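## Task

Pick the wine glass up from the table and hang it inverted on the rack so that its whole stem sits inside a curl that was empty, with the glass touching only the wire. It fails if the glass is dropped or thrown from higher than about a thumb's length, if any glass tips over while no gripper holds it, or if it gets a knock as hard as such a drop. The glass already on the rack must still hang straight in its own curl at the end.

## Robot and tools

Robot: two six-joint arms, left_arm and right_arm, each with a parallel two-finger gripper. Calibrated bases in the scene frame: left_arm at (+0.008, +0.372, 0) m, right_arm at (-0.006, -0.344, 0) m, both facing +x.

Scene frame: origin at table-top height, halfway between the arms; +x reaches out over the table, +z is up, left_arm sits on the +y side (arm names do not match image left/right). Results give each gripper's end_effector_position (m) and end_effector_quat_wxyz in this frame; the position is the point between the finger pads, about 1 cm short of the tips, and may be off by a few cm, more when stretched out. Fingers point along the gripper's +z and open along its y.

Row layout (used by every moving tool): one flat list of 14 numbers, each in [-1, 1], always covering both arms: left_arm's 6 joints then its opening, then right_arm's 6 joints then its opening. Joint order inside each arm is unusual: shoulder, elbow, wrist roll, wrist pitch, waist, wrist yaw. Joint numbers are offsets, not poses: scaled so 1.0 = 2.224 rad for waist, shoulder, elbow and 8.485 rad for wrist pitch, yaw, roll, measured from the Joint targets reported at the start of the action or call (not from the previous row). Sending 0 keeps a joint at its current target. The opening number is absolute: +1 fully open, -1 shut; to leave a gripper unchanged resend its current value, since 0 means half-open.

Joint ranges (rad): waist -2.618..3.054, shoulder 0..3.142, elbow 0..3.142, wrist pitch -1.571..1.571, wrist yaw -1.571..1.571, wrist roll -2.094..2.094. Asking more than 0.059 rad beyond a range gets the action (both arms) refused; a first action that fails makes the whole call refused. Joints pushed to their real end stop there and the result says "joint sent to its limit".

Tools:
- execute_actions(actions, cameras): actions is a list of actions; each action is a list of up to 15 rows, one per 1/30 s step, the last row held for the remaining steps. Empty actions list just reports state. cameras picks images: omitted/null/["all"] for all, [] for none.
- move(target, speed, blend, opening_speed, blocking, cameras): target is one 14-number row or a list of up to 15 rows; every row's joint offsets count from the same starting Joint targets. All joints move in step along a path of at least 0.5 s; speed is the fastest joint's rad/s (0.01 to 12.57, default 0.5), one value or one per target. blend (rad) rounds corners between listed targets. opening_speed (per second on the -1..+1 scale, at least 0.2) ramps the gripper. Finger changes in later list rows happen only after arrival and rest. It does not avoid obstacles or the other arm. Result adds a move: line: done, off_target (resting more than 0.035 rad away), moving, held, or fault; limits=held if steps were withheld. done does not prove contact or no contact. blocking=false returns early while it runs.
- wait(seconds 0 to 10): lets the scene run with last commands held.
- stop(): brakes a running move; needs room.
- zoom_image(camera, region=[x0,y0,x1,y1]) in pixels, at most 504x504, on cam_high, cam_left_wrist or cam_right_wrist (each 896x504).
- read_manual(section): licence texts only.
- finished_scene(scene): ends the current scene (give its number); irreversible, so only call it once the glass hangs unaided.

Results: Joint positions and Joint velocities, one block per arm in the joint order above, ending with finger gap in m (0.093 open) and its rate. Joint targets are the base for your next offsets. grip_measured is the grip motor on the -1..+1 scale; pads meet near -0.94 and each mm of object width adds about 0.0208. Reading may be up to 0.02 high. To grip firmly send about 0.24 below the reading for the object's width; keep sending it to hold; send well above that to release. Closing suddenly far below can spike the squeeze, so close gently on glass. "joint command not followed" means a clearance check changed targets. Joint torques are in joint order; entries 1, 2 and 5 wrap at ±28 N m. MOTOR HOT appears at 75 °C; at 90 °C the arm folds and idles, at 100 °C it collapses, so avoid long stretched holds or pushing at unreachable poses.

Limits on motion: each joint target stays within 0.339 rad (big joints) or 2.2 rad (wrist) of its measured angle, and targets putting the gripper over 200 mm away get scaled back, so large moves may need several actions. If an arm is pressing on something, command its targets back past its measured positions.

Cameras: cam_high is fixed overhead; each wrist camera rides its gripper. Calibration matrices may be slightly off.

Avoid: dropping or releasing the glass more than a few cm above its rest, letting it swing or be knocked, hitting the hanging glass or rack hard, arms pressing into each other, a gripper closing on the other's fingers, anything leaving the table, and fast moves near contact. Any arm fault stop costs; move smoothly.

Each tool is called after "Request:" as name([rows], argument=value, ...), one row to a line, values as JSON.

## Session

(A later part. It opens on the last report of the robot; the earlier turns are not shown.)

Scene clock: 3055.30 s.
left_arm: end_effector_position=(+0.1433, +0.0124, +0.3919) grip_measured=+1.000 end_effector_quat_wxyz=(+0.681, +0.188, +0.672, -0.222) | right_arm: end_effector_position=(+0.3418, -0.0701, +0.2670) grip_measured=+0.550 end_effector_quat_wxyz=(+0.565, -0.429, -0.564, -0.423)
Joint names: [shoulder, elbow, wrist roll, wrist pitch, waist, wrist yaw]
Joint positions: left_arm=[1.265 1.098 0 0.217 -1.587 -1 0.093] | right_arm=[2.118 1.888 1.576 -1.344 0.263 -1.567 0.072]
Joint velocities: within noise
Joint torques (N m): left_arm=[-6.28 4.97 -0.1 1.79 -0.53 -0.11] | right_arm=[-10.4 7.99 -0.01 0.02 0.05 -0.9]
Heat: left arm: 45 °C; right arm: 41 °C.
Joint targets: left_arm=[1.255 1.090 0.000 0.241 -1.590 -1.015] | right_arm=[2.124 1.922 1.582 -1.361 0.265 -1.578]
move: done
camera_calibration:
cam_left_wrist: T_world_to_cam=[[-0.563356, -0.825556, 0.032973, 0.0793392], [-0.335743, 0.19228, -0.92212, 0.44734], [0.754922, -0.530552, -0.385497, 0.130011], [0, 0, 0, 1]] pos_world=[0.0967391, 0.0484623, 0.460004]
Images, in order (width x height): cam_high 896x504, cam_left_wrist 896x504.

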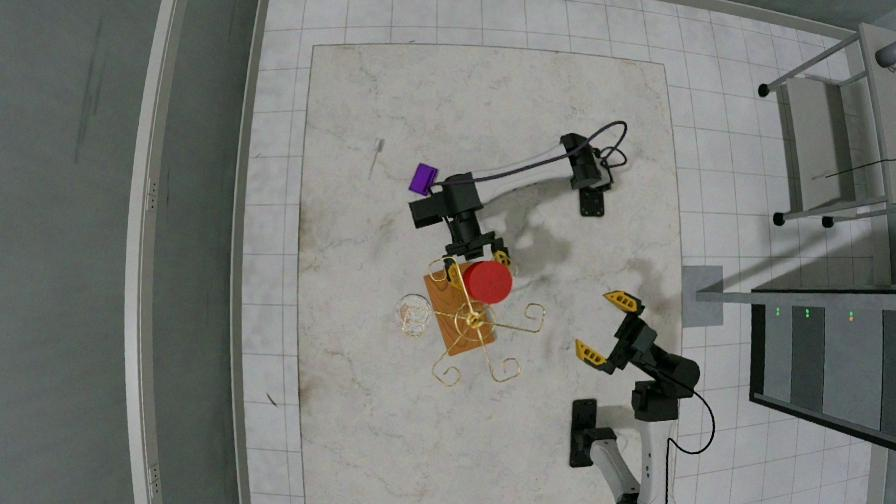

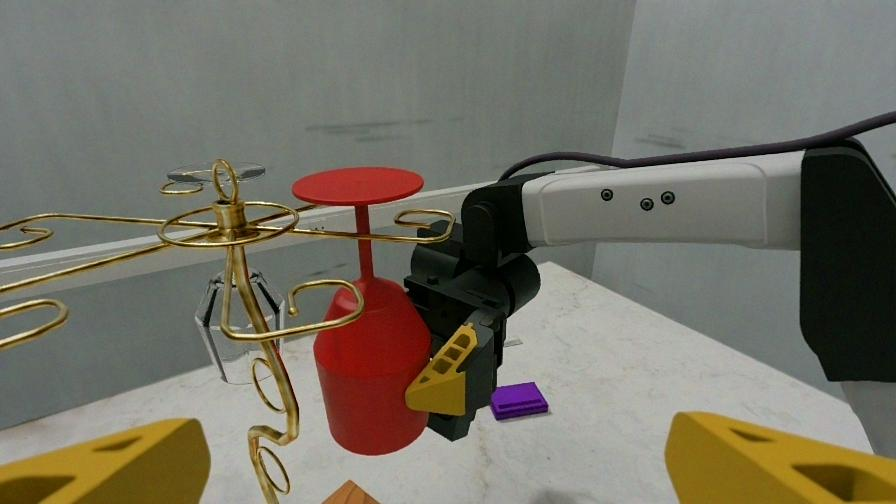

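Request:
move(target=[0, 0, 0, 0, 0, 0, 1, -0.0369, -0.0612, 0, 0.0084, 0.0063, 0, 0.25], speed=0.12, cameras=["cam_high", "cam_left_wrist"])

Request:
zoom_image(camera="cam_left_wrist", region=[320, 130, 500, 270])

Request:
zoom_image(camera="cam_high", region=[420, 200, 560, 340])

Scene clock: 3074.63 s.
left_arm: end_effector_position=(+0.1433, +0.0124, +0.3919) grip_measured=+1.000 end_effector_quat_wxyz=(+0.681, +0.188, +0.672, -0.222) | right_arm: end_effector_position=(+0.3293, -0.0694, +0.2583) grip_measured=+0.550 end_effector_quat_wxyz=(+0.570, -0.430, -0.563, -0.416)
Joint names: [shoulder, elbow, wrist roll, wrist pitch, waist, wrist yaw]
Joint positions: left_arm=[1.265 1.098 0 0.217 -1.587 -1 0.093] | right_arm=[2.08 1.796 1.576 -1.305 0.273 -1.567 0.072]
Joint velocities: within noise
Joint torques (N m): left_arm=[-5.91 5.04 -0.09 1.81 -0.73 -0.1] | right_arm=[-14.28 4.49 0 0.33 0.44 -0.92]
Heat: left arm: 45 °C; right arm: 43 °C.
Joint targets: left_arm=[1.255 1.090 0.000 0.241 -1.590 -1.015] | right_arm=[2.042 1.786 1.582 -1.290 0.280 -1.578]
move: off_target (right_arm); right_arm: the shoulder is farthest, 0.038 rad from its target
camera_calibration:
cam_left_wrist: T_world_to_cam=[[-0.563356, -0.825556, 0.032973, 0.0793392], [-0.335743, 0.19228, -0.92212, 0.44734], [0.754922, -0.530552, -0.385497, 0.130011], [0, 0, 0, 1]] pos_world=[0.0967391, 0.0484623, 0.460004]
Images, in order (width x height): cam_high 896x504, cam_left_wrist 896x504.

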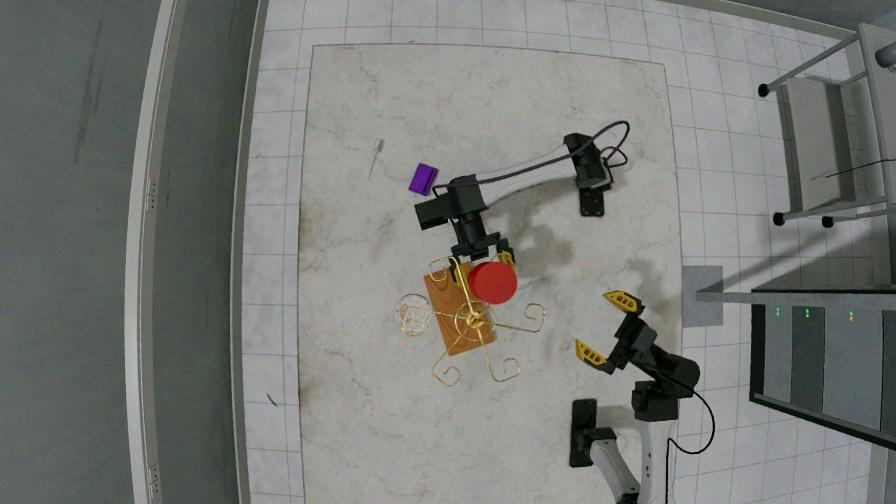

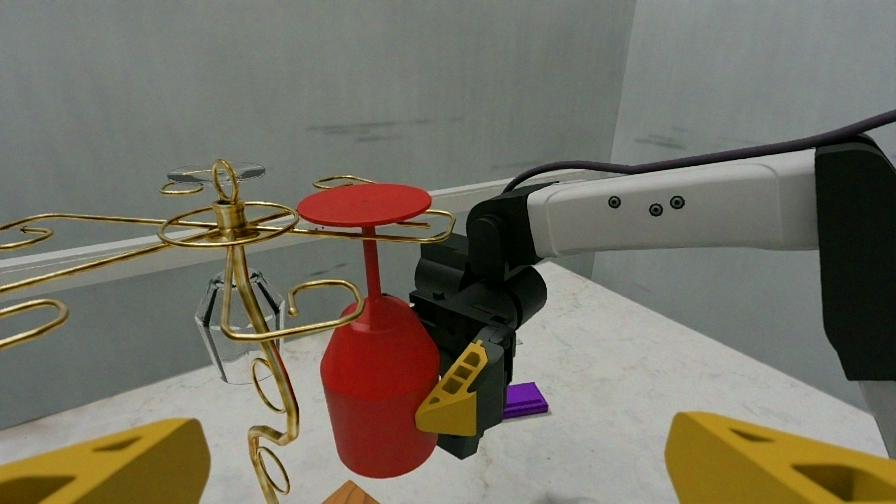

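Scaled by 2.800 from the camera's 896x504 image, which has a finer 1280x720 frame.

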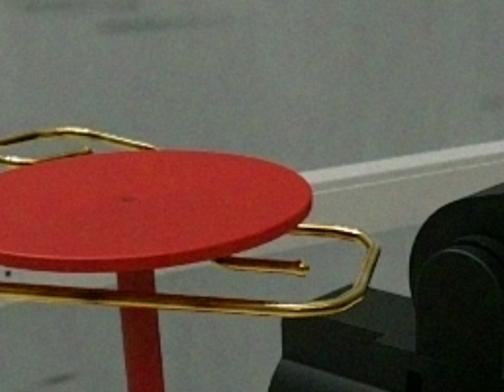

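Scaled by 3.600 from the camera's 896x504 image, which has a finer 1280x720 frame.

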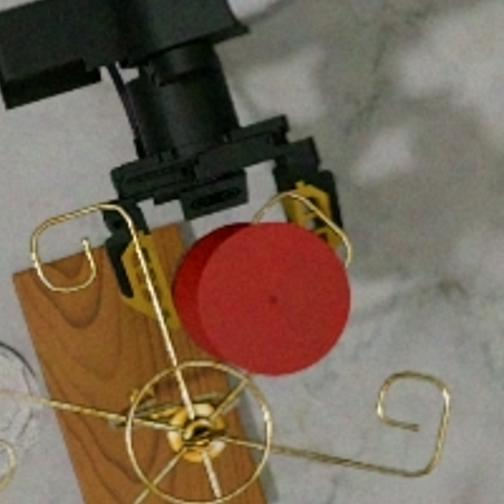

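Request:
move(target=[0, 0, 0, 0, 0, 0, 1, -0.0115, -0.0025, 0, 0, 0, 0, 0.25], speed=0.1, cameras=["cam_high", "cam_left_wrist"])

Request:
zoom_image(camera="cam_left_wrist", region=[320, 130, 500, 270])

Request:
zoom_image(camera="cam_high", region=[420, 200, 560, 340])

Scene clock: 3106.17 s.
left_arm: end_effector_position=(+0.1433, +0.0124, +0.3920) grip_measured=+1.000 end_effector_quat_wxyz=(+0.681, +0.187, +0.672, -0.222) | right_arm: end_effector_position=(+0.3251, -0.0706, +0.2673) grip_measured=+0.550 end_effector_quat_wxyz=(+0.565, -0.424, -0.568, -0.423)
Joint names: [shoulder, elbow, wrist roll, wrist pitch, waist, wrist yaw]
Joint positions: left_arm=[1.265 1.098 0 0.218 -1.587 -1 0.093] | right_arm=[2.052 1.79 1.576 -1.303 0.273 -1.567 0.072]
Joint velocities: within noise
Joint torques (N m): left_arm=[-6.12 5.07 -0.05 1.83 -0.76 -0.18] | right_arm=[-13.85 4.7 -0.06 0.32 0.51 -0.88]
Heat: left arm: 45 °C; right arm: 52 °C.
Joint targets: left_arm=[1.255 1.090 0.000 0.241 -1.590 -1.015] | right_arm=[2.017 1.780 1.582 -1.290 0.280 -1.578]
move: off_target (right_arm); right_arm: the shoulder is farthest, 0.036 rad from its target
camera_calibration:
cam_left_wrist: T_world_to_cam=[[-0.563341, -0.825556, 0.0332327, 0.0792149], [-0.335729, 0.191971, -0.922189, 0.447477], [0.754939, -0.530664, -0.385309, 0.129967], [0, 0, 0, 1]] pos_world=[0.0967391, 0.0484622, 0.460104]
Images, in order (width x height): cam_high 896x504, cam_left_wrist 896x504.

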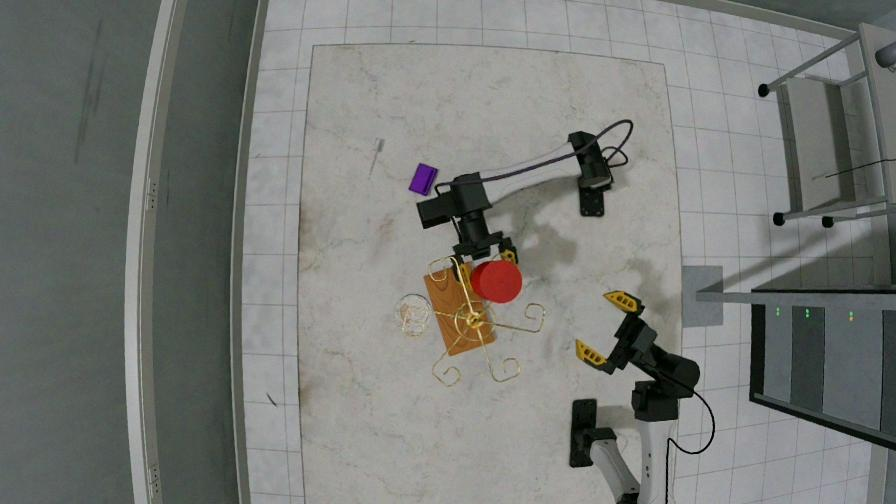

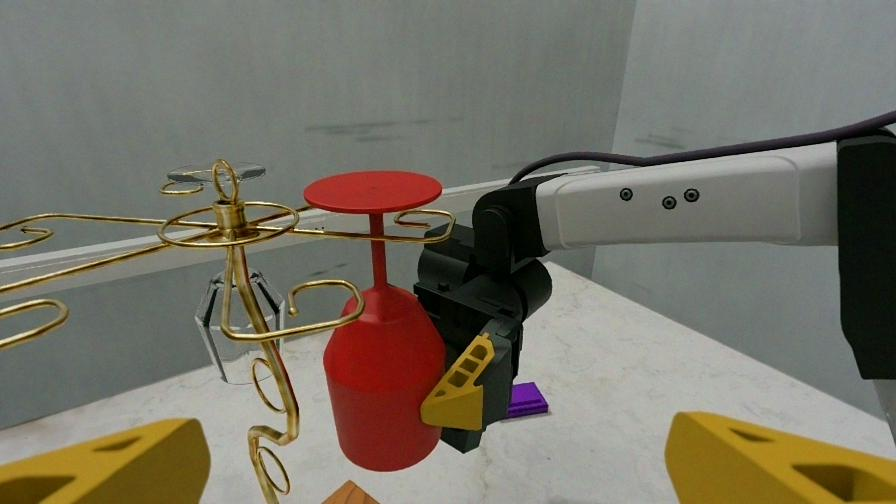

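Scaled by 2.800 from the camera's 896x504 image, which has a finer 1280x720 frame.

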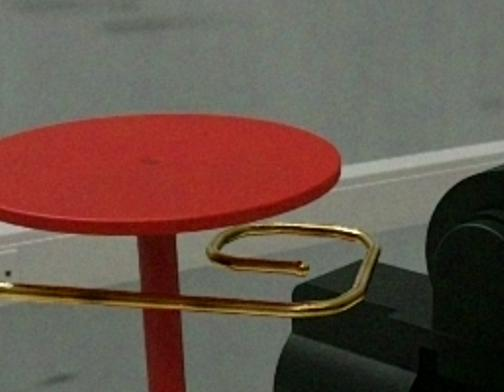

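Scaled by 3.600 from the camera's 896x504 image, which has a finer 1280x720 frame.

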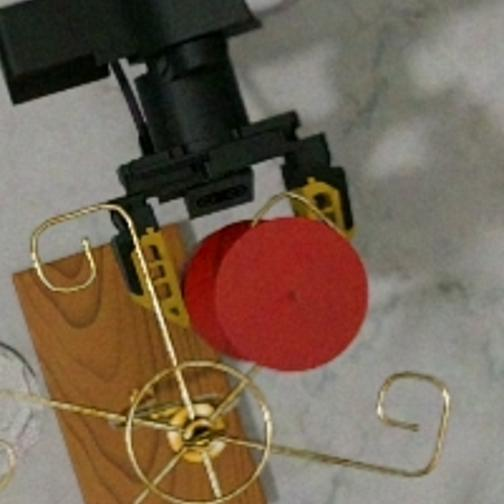

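Request:
move(target=[0, 0, 0, 0, 0, 0, 1, -0.0389, -0.0555, 0, 0.0039, -0.0180, 0, 0.25], speed=0.12, cameras=["cam_high", "cam_left_wrist"])

Request:
zoom_image(camera="cam_left_wrist", region=[320, 130, 500, 270])

Request:
zoom_image(camera="cam_high", region=[420, 200, 560, 340])

Scene clock: 3125.50 s.
left_arm: end_effector_position=(+0.1433, +0.0124, +0.3920) grip_measured=+1.000 end_effector_quat_wxyz=(+0.681, +0.187, +0.672, -0.222) | right_arm: end_effector_position=(+0.3113, -0.0851, +0.2682) grip_measured=+0.550 end_effector_quat_wxyz=(+0.561, -0.432, -0.561, -0.429)
Joint names: [shoulder, elbow, wrist roll, wrist pitch, waist, wrist yaw]
Joint positions: left_arm=[1.265 1.098 0 0.218 -1.587 -1 0.093] | right_arm=[1.965 1.667 1.576 -1.272 0.246 -1.567 0.072]
Joint velocities: within noise
Joint torques (N m): left_arm=[-6.06 5.08 0.01 1.78 -0.69 -0.12] | right_arm=[-12.71 4.42 -0.03 0.37 -0.68 -0.87]
Heat: left arm: 45 °C; right arm: 54 °C.
Joint targets: left_arm=[1.255 1.090 0.000 0.241 -1.590 -1.015] | right_arm=[1.930 1.657 1.582 -1.256 0.240 -1.578]
move: done
camera_calibration:
cam_left_wrist: T_world_to_cam=[[-0.563341, -0.825556, 0.0332327, 0.0792149], [-0.335729, 0.191971, -0.922189, 0.447477], [0.754939, -0.530664, -0.385309, 0.129967], [0, 0, 0, 1]] pos_world=[0.0967391, 0.0484622, 0.460104]
Images, in order (width x height): cam_high 896x504, cam_left_wrist 896x504.

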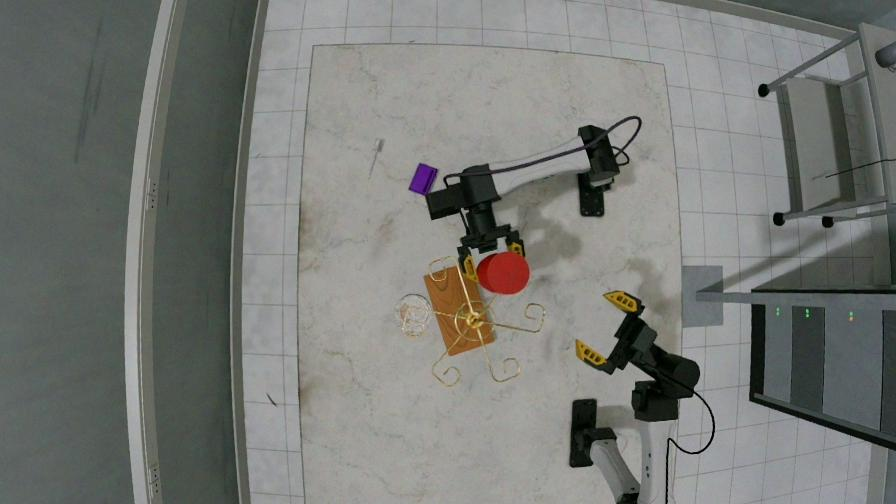

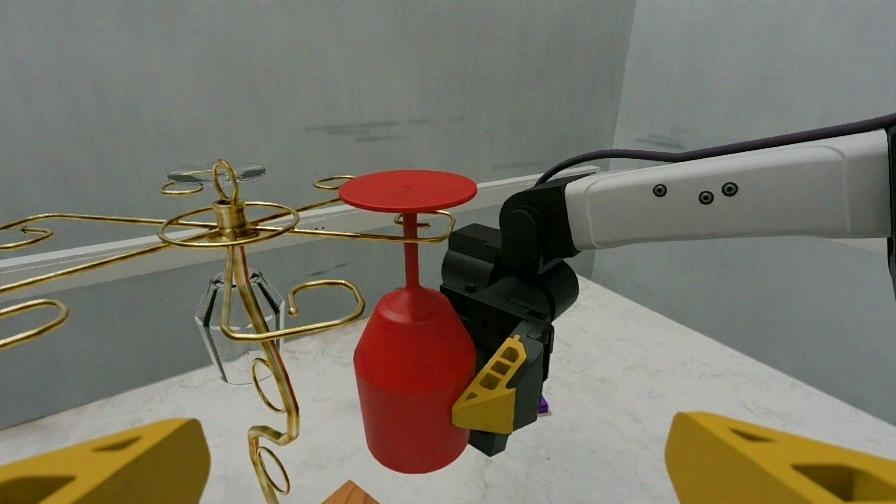

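Scaled by 2.800 from the camera's 896x504 image, which has a finer 1280x720 frame.

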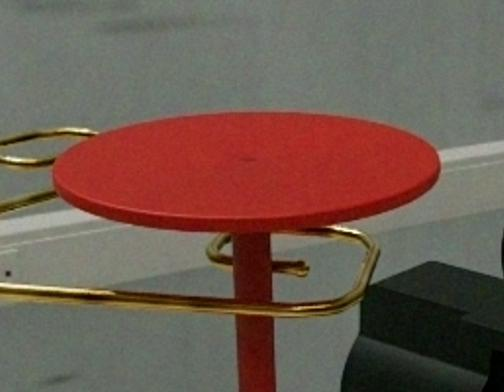

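Scaled by 3.600 from the camera's 896x504 image, which has a finer 1280x720 frame.

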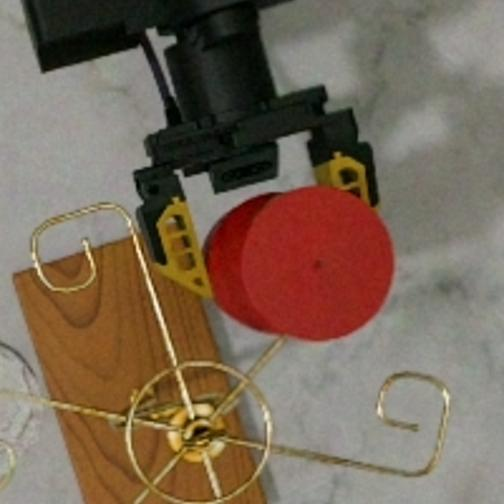

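Request:
move(target=[0, 0, 0, 0, 0, 0, 1, -0.0290, -0.0408, 0, 0.0031, -0.0088, 0, 0.25], speed=0.12, cameras=["cam_high", "cam_left_wrist"])

Request:
zoom_image(camera="cam_left_wrist", region=[340, 140, 500, 270])

Request:
zoom_image(camera="cam_high", region=[420, 200, 560, 340])

Scene clock: 3150.77 s.
left_arm: end_effector_position=(+0.1433, +0.0124, +0.3920) grip_measured=+1.000 end_effector_quat_wxyz=(+0.681, +0.187, +0.672, -0.222) | right_arm: end_effector_position=(+0.3000, -0.0953, +0.2683) grip_measured=+0.550 end_effector_quat_wxyz=(+0.556, -0.437, -0.557, -0.435)
Joint names: [shoulder, elbow, wrist roll, wrist pitch, waist, wrist yaw]
Joint positions: left_arm=[1.265 1.098 0 0.218 -1.587 -1 0.093] | right_arm=[1.898 1.576 1.576 -1.246 0.227 -1.567 0.072]
Joint velocities: within noise
Joint torques (N m): left_arm=[-5.85 4.78 -0.05 1.84 -0.77 -0.12] | right_arm=[-12.37 4.49 -0.01 0.32 -0.87 -0.89]
Heat: left arm: 45 °C; right arm: 49 °C.
Joint targets: left_arm=[1.255 1.090 0.000 0.241 -1.590 -1.015] | right_arm=[1.865 1.566 1.582 -1.230 0.220 -1.578]
move: done
camera_calibration:
cam_left_wrist: T_world_to_cam=[[-0.563341, -0.825556, 0.0332327, 0.0792149], [-0.335729, 0.191971, -0.922189, 0.447477], [0.754939, -0.530664, -0.385309, 0.129967], [0, 0, 0, 1]] pos_world=[0.0967391, 0.0484622, 0.460104]
Images, in order (width x height): cam_high 896x504, cam_left_wrist 896x504.

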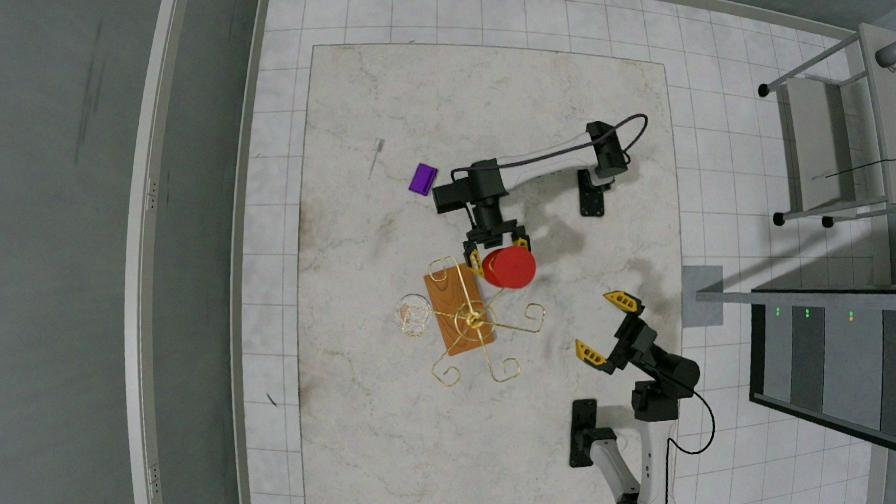

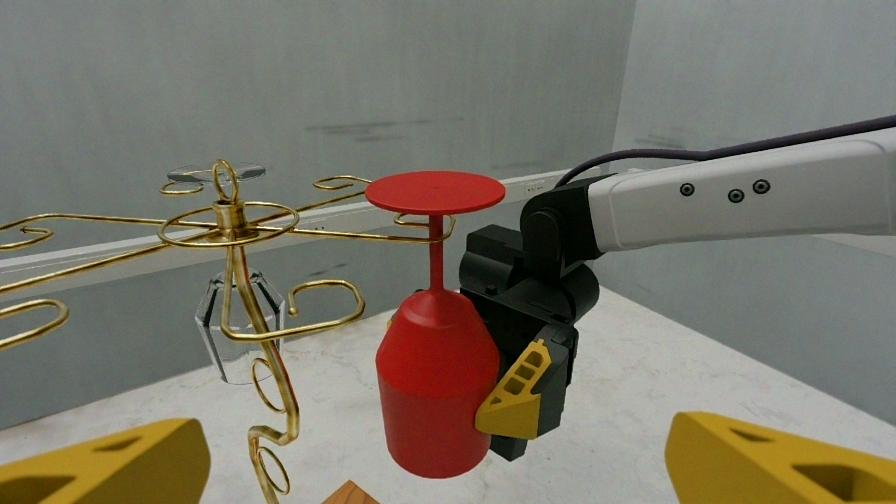

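Scaled by 3.150 from the camera's 896x504 image, which has a finer 1280x720 frame.

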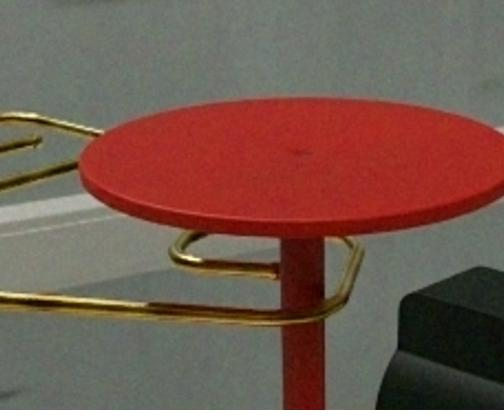

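Scaled by 3.600 from the camera's 896x504 image, which has a finer 1280x720 frame.

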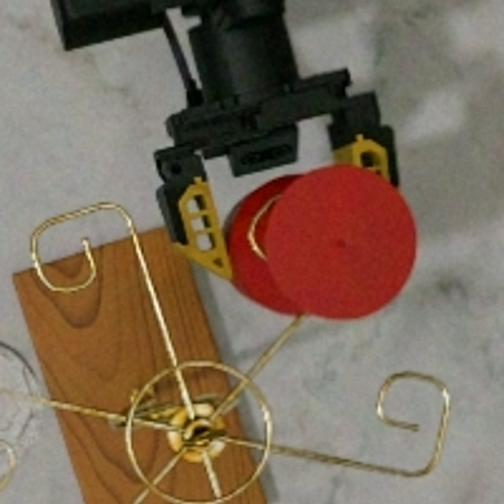

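Request:
move(target=[0, 0, 0, 0, 0, 0, 1, 0, -0.0128, 0, 0.00365, 0, 0, 0.25], speed=0.08, cameras=["cam_high", "cam_left_wrist"])

Request:
zoom_image(camera="cam_left_wrist", region=[340, 140, 500, 270])

Scene clock: 3188.03 s.
left_arm: end_effector_position=(+0.1433, +0.0124, +0.3920) grip_measured=+1.000 end_effector_quat_wxyz=(+0.681, +0.187, +0.672, -0.222) | right_arm: end_effector_position=(+0.2994, -0.0954, +0.2613) grip_measured=+0.550 end_effector_quat_wxyz=(+0.555, -0.436, -0.558, -0.435)
Joint names: [shoulder, elbow, wrist roll, wrist pitch, waist, wrist yaw]
Joint positions: left_arm=[1.265 1.098 0 0.218 -1.587 -1 0.093] | right_arm=[1.897 1.548 1.576 -1.215 0.227 -1.567 0.072]
Joint velocities: within noise
Joint torques (N m): left_arm=[-6.05 4.97 -0.1 1.84 -0.84 -0.12] | right_arm=[-12.16 4.41 0 0.37 -0.7 -0.94]
Heat: left arm: 45 °C; right arm: 48 °C.
Joint targets: left_arm=[1.255 1.090 0.000 0.241 -1.590 -1.015] | right_arm=[1.866 1.538 1.582 -1.199 0.220 -1.578]
move: done
camera_calibration:
cam_left_wrist: T_world_to_cam=[[-0.563341, -0.825556, 0.0332327, 0.0792149], [-0.335729, 0.191971, -0.922189, 0.447477], [0.754939, -0.530664, -0.385309, 0.129967], [0, 0, 0, 1]] pos_world=[0.0967391, 0.0484622, 0.460104]
Images, in order (width x height): cam_high 896x504, cam_left_wrist 896x504.

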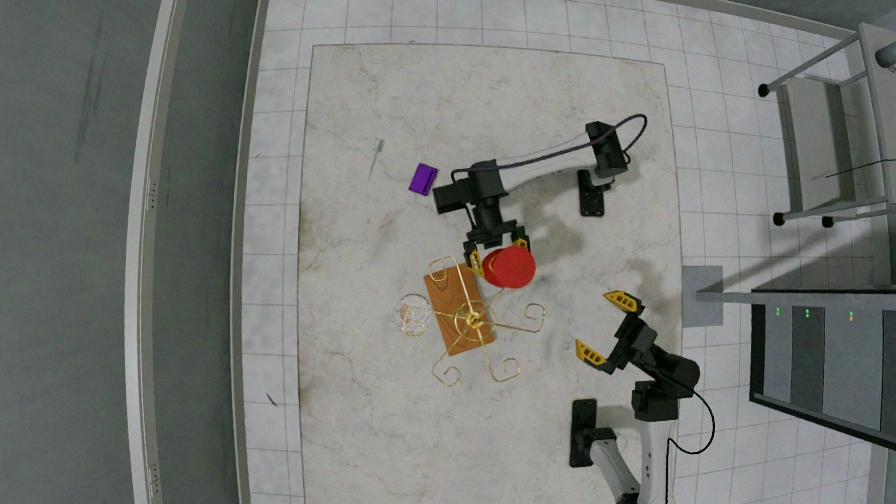

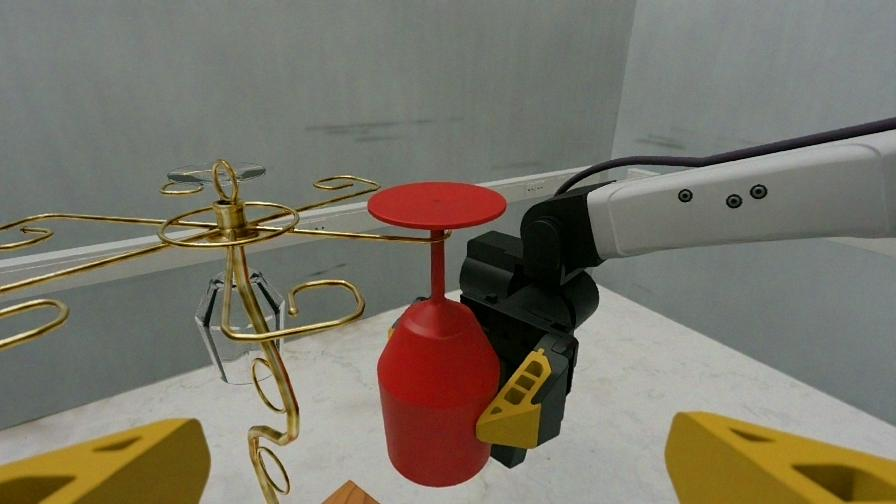

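Scaled by 3.150 from the camera's 896x504 image, which has a finer 1280x720 frame.

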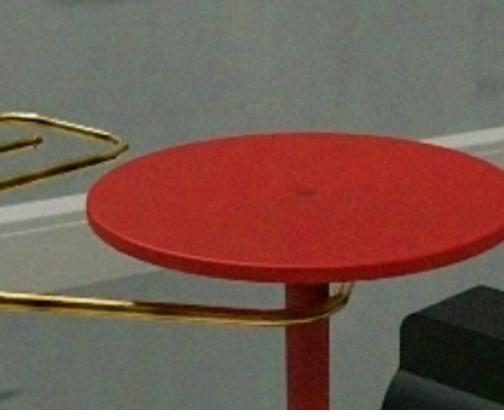

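Request:
move(target=[0, 0, 0, 0, 0, 0, 1, 0, -0.0136, 0, 0.0037, 0, 0, 0.25], speed=0.08, cameras=["cam_high", "cam_left_wrist"])

Request:
zoom_image(camera="cam_left_wrist", region=[340, 140, 540, 270])

Request:
zoom_image(camera="cam_high", region=[440, 200, 560, 320])

Scene clock: 3209.97 s.
left_arm: end_effector_position=(+0.1433, +0.0124, +0.3920) grip_measured=+1.000 end_effector_quat_wxyz=(+0.681, +0.187, +0.672, -0.222) | right_arm: end_effector_position=(+0.2984, -0.0956, +0.2538) grip_measured=+0.550 end_effector_quat_wxyz=(+0.555, -0.436, -0.558, -0.435)
Joint names: [shoulder, elbow, wrist roll, wrist pitch, waist, wrist yaw]
Joint positions: left_arm=[1.265 1.098 0 0.218 -1.587 -1 0.093] | right_arm=[1.897 1.517 1.576 -1.185 0.227 -1.567 0.072]
Joint velocities: within noise
Joint torques (N m): left_arm=[-6.12 4.94 -0.07 1.82 -0.73 -0.13] | right_arm=[-12.03 4.64 -0.04 0.36 -0.73 -0.89]
Heat: left arm: 45 °C; right arm: 47 °C.
Joint targets: left_arm=[1.255 1.090 0.000 0.241 -1.590 -1.015] | right_arm=[1.866 1.507 1.582 -1.168 0.220 -1.578]
move: done
camera_calibration:
cam_left_wrist: T_world_to_cam=[[-0.563341, -0.825556, 0.0332327, 0.0792149], [-0.335729, 0.191971, -0.922189, 0.447477], [0.754939, -0.530664, -0.385309, 0.129967], [0, 0, 0, 1]] pos_world=[0.0967391, 0.0484622, 0.460104]
Images, in order (width x height): cam_high 896x504, cam_left_wrist 896x504.

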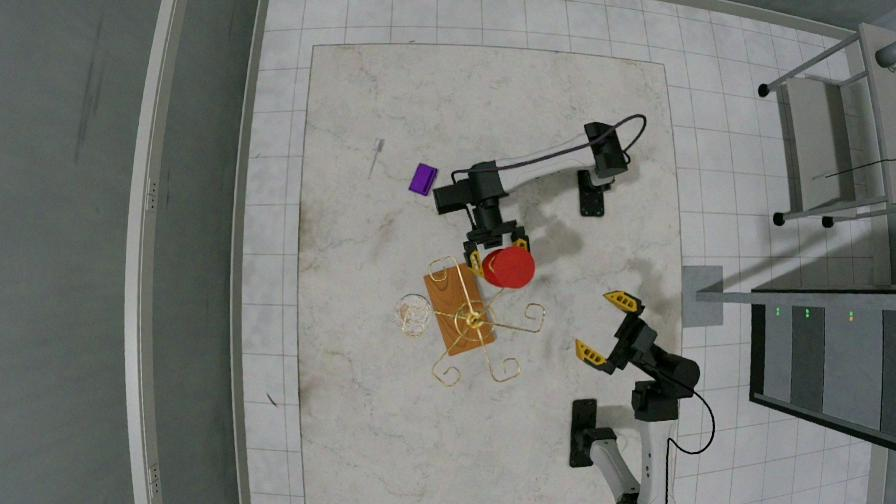

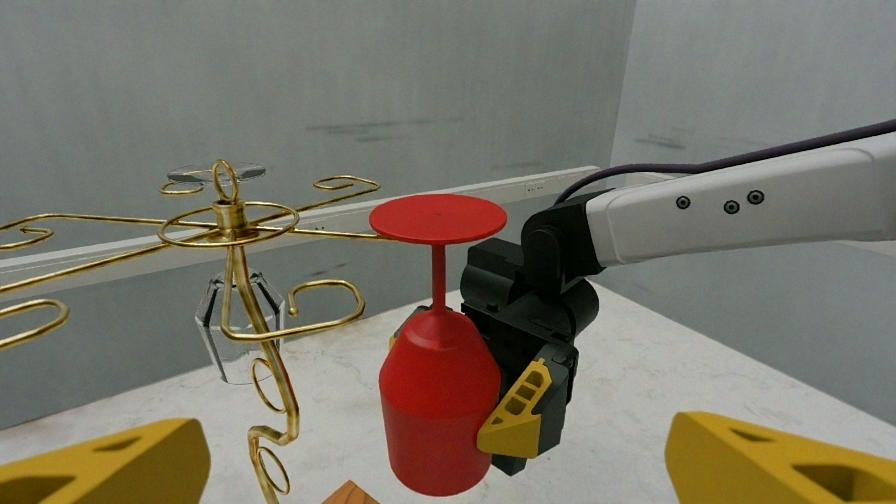

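Scaled by 2.520 from the camera's 896x504 image, which has a finer 1280x720 frame.

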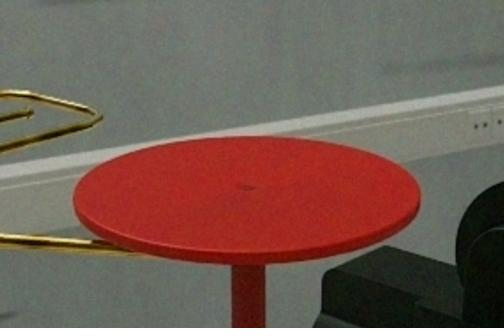

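Scaled by 4.200 from the camera's 896x504 image, which has a finer 1280x720 frame.

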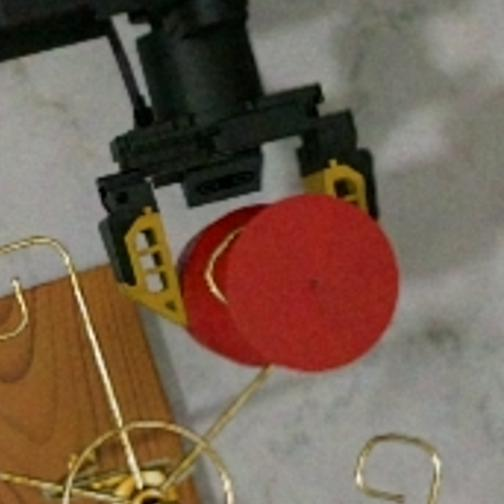

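Request:
move(target=[0, 0, 0, 0, 0, 0, 1, 0, -0.0048, 0, 0.0014, 0, 0, 0.25], speed=0.06, cameras=[])

Request:
move(target=[0, 0, 0, 0, 0, 0, 1, 0, -0.0036, 0, 0.0010, 0, 0, 0.25], speed=0.06, cameras=["cam_left_wrist"])

Request:
zoom_image(camera="cam_left_wrist", region=[340, 140, 540, 270])

Scene clock: 3221.87 s.
left_arm: end_effector_position=(+0.1433, +0.0124, +0.3920) grip_measured=+1.000 end_effector_quat_wxyz=(+0.681, +0.187, +0.672, -0.222) | right_arm: end_effector_position=(+0.2982, -0.0957, +0.2517) grip_measured=+0.550 end_effector_quat_wxyz=(+0.556, -0.437, -0.558, -0.435)
Joint names: [shoulder, elbow, wrist roll, wrist pitch, waist, wrist yaw]
Joint positions: left_arm=[1.265 1.098 0 0.218 -1.587 -1 0.093] | right_arm=[1.897 1.509 1.579 -1.175 0.227 -1.567 0.072]
Joint velocities: within noise
Joint torques (N m): left_arm=[-6.15 4.94 -0.12 1.81 -0.8 -0.17] | right_arm=[-11.96 4.33 -0.08 0.35 -0.59 -0.9]
Heat: left arm: 45 °C; right arm: 47 °C.
Joint targets: left_arm=[1.255 1.090 0.000 0.241 -1.590 -1.015] | right_arm=[1.866 1.497 1.582 -1.156 0.220 -1.578]
move: done
No camera images: "cameras" was empty.

Scene clock: 3222.57 s.
left_arm: end_effector_position=(+0.1433, +0.0124, +0.3920) grip_measured=+1.000 end_effector_quat_wxyz=(+0.681, +0.187, +0.672, -0.222) | right_arm: end_effector_position=(+0.2977, -0.0958, +0.2516) grip_measured=+0.550 end_effector_quat_wxyz=(+0.558, -0.437, -0.556, -0.435)
Joint names: [shoulder, elbow, wrist roll, wrist pitch, waist, wrist yaw]
Joint positions: left_arm=[1.265 1.098 0 0.218 -1.587 -1 0.093] | right_arm=[1.895 1.502 1.585 -1.168 0.227 -1.572 0.072]
Joint velocities: within noise
Joint torques (N m): left_arm=[-6.05 4.86 -0.05 1.79 -0.68 -0.1] | right_arm=[-11.93 4.4 -0.1 0.37 -0.68 -0.87]
Heat: left arm: 45 °C; right arm: 47 °C.
Joint targets: left_arm=[1.255 1.090 0.000 0.241 -1.590 -1.015] | right_arm=[1.865 1.489 1.582 -1.148 0.220 -1.577]
move: done
camera_calibration:
cam_left_wrist: T_world_to_cam=[[-0.563341, -0.825556, 0.0332327, 0.0792149], [-0.335729, 0.191971, -0.922189, 0.447477], [0.754939, -0.530664, -0.385309, 0.129967], [0, 0, 0, 1]] pos_world=[0.0967391, 0.0484622, 0.460104]
Images, in order (width x height): cam_left_wrist 896x504.

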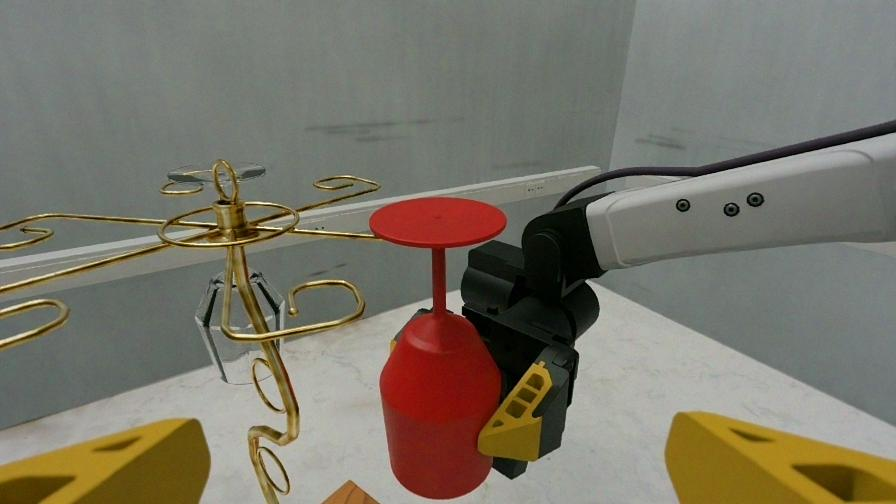

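Scaled by 2.520 from the camera's 896x504 image, which has a finer 1280x720 frame.

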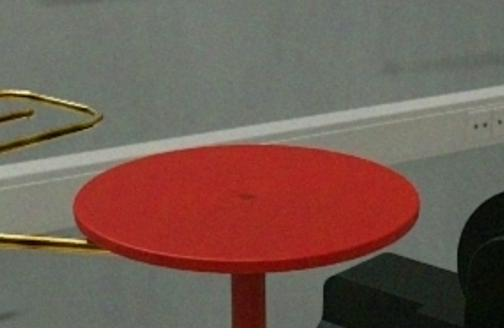

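Request:
move(target=[0, 0, 0, 0, 0, 0, 1, 0, 0, 0, 0, 0, 0, 1], opening_speed=0.3)

Request:
zoom_image(camera="cam_left_wrist", region=[340, 140, 540, 270])

Request:
zoom_image(camera="cam_high", region=[440, 200, 560, 320])

Scene clock: 3240.70 s.
left_arm: end_effector_position=(+0.1433, +0.0124, +0.3921) grip_measured=+1.000 end_effector_quat_wxyz=(+0.681, +0.187, +0.672, -0.222) | right_arm: end_effector_position=(+0.2981, -0.0957, +0.2516) grip_measured=+0.999 end_effector_quat_wxyz=(+0.557, -0.435, -0.557, -0.436)
Joint names: [shoulder, elbow, wrist roll, wrist pitch, waist, wrist yaw]
Joint positions: left_arm=[1.265 1.098 0 0.218 -1.587 -1 0.093] | right_arm=[1.895 1.502 1.585 -1.162 0.227 -1.572 0.093]
Joint velocities: within noise
Joint torques (N m): left_arm=[-6.08 4.96 -0.14 1.84 -0.83 -0.14] | right_arm=[-12 4.26 -0.14 0.35 -0.8 -0.89]
Heat: left arm: 45 °C; right arm: 51 °C.
Joint targets: left_arm=[1.255 1.090 0.000 0.241 -1.590 -1.015] | right_arm=[1.865 1.489 1.582 -1.147 0.220 -1.577]
move: done
camera_calibration:
cam_left_wrist: T_world_to_cam=[[-0.563298, -0.825572, 0.0335719, 0.0790553], [-0.335764, 0.191592, -0.922255, 0.447529], [0.754956, -0.530777, -0.385121, 0.129884], [0, 0, 0, 1]] pos_world=[0.0967391, 0.0484621, 0.460103]
cam_right_wrist: T_world_to_cam=[[-0.967559, -0.249753, 0.038118, 0.256707], [0.135703, -0.386492, 0.912255, -0.266743], [-0.213106, 0.887833, 0.407846, 0.123666], [0, 0, 0, 1]] pos_world=[0.310931, -0.148776, 0.183115]

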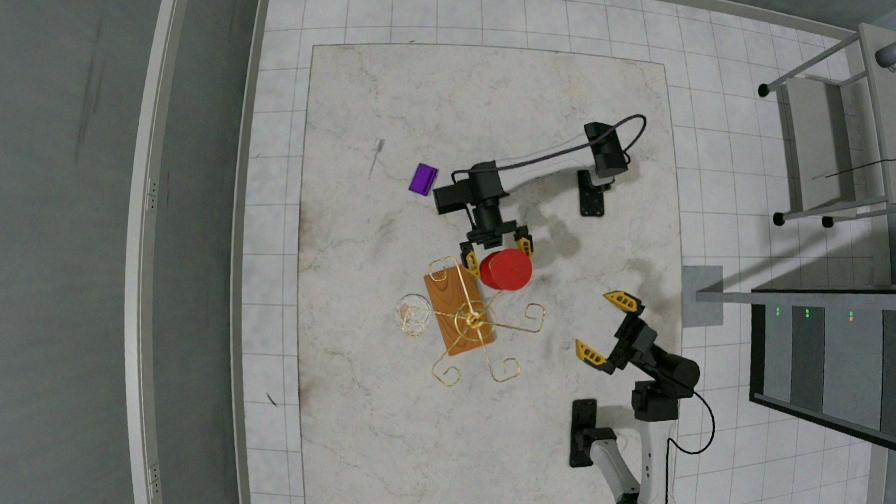

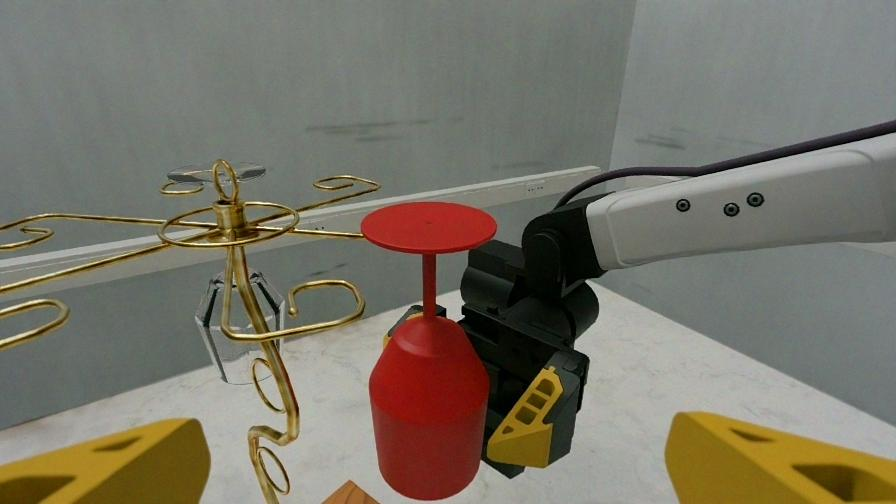

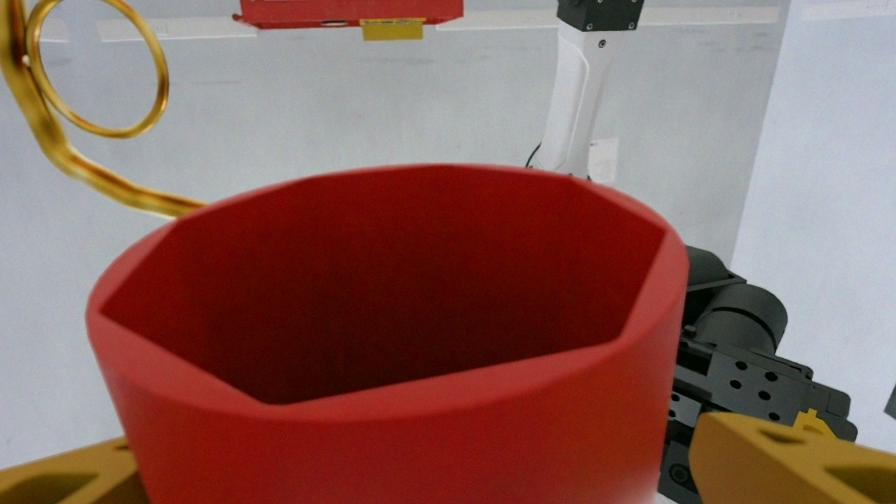

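Scaled by 2.520 from the camera's 896x504 image, which has a finer 1280x720 frame.

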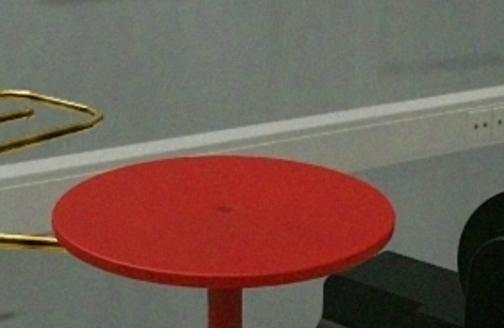

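Scaled by 4.200 from the camera's 896x504 image, which has a finer 1280x720 frame.

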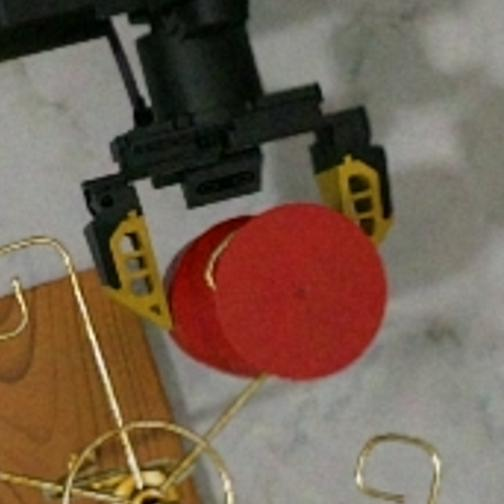

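Request:
zoom_image(camera="cam_right_wrist", region=[0, 380, 220, 504])

Request:
zoom_image(camera="cam_left_wrist", region=[350, 190, 610, 510])

Request:
zoom_image(camera="cam_left_wrist", region=[360, 290, 600, 504])

Scaled by 2.291 from the camera's 896x504 image, which has a finer 1280x720 frame.

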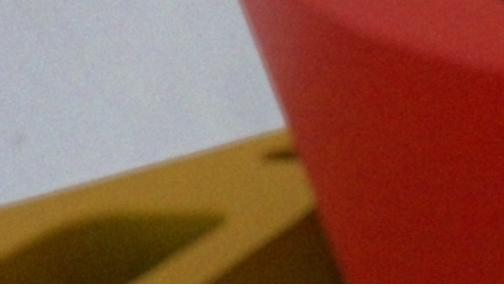

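Invalid region (350, 190, 610, 510): it reaches outside that camera's 896x504 image.

Scaled by 2.100 from the camera's 896x504 image, which has a finer 1280x720 frame.

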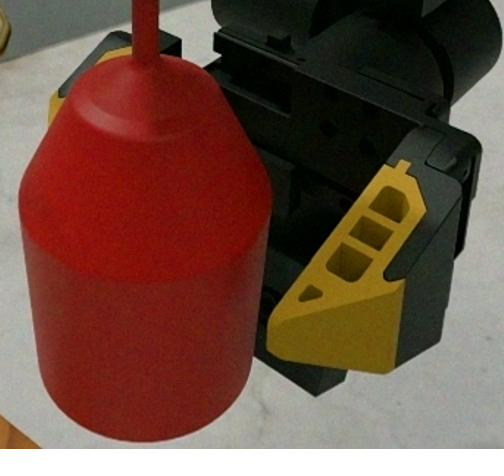

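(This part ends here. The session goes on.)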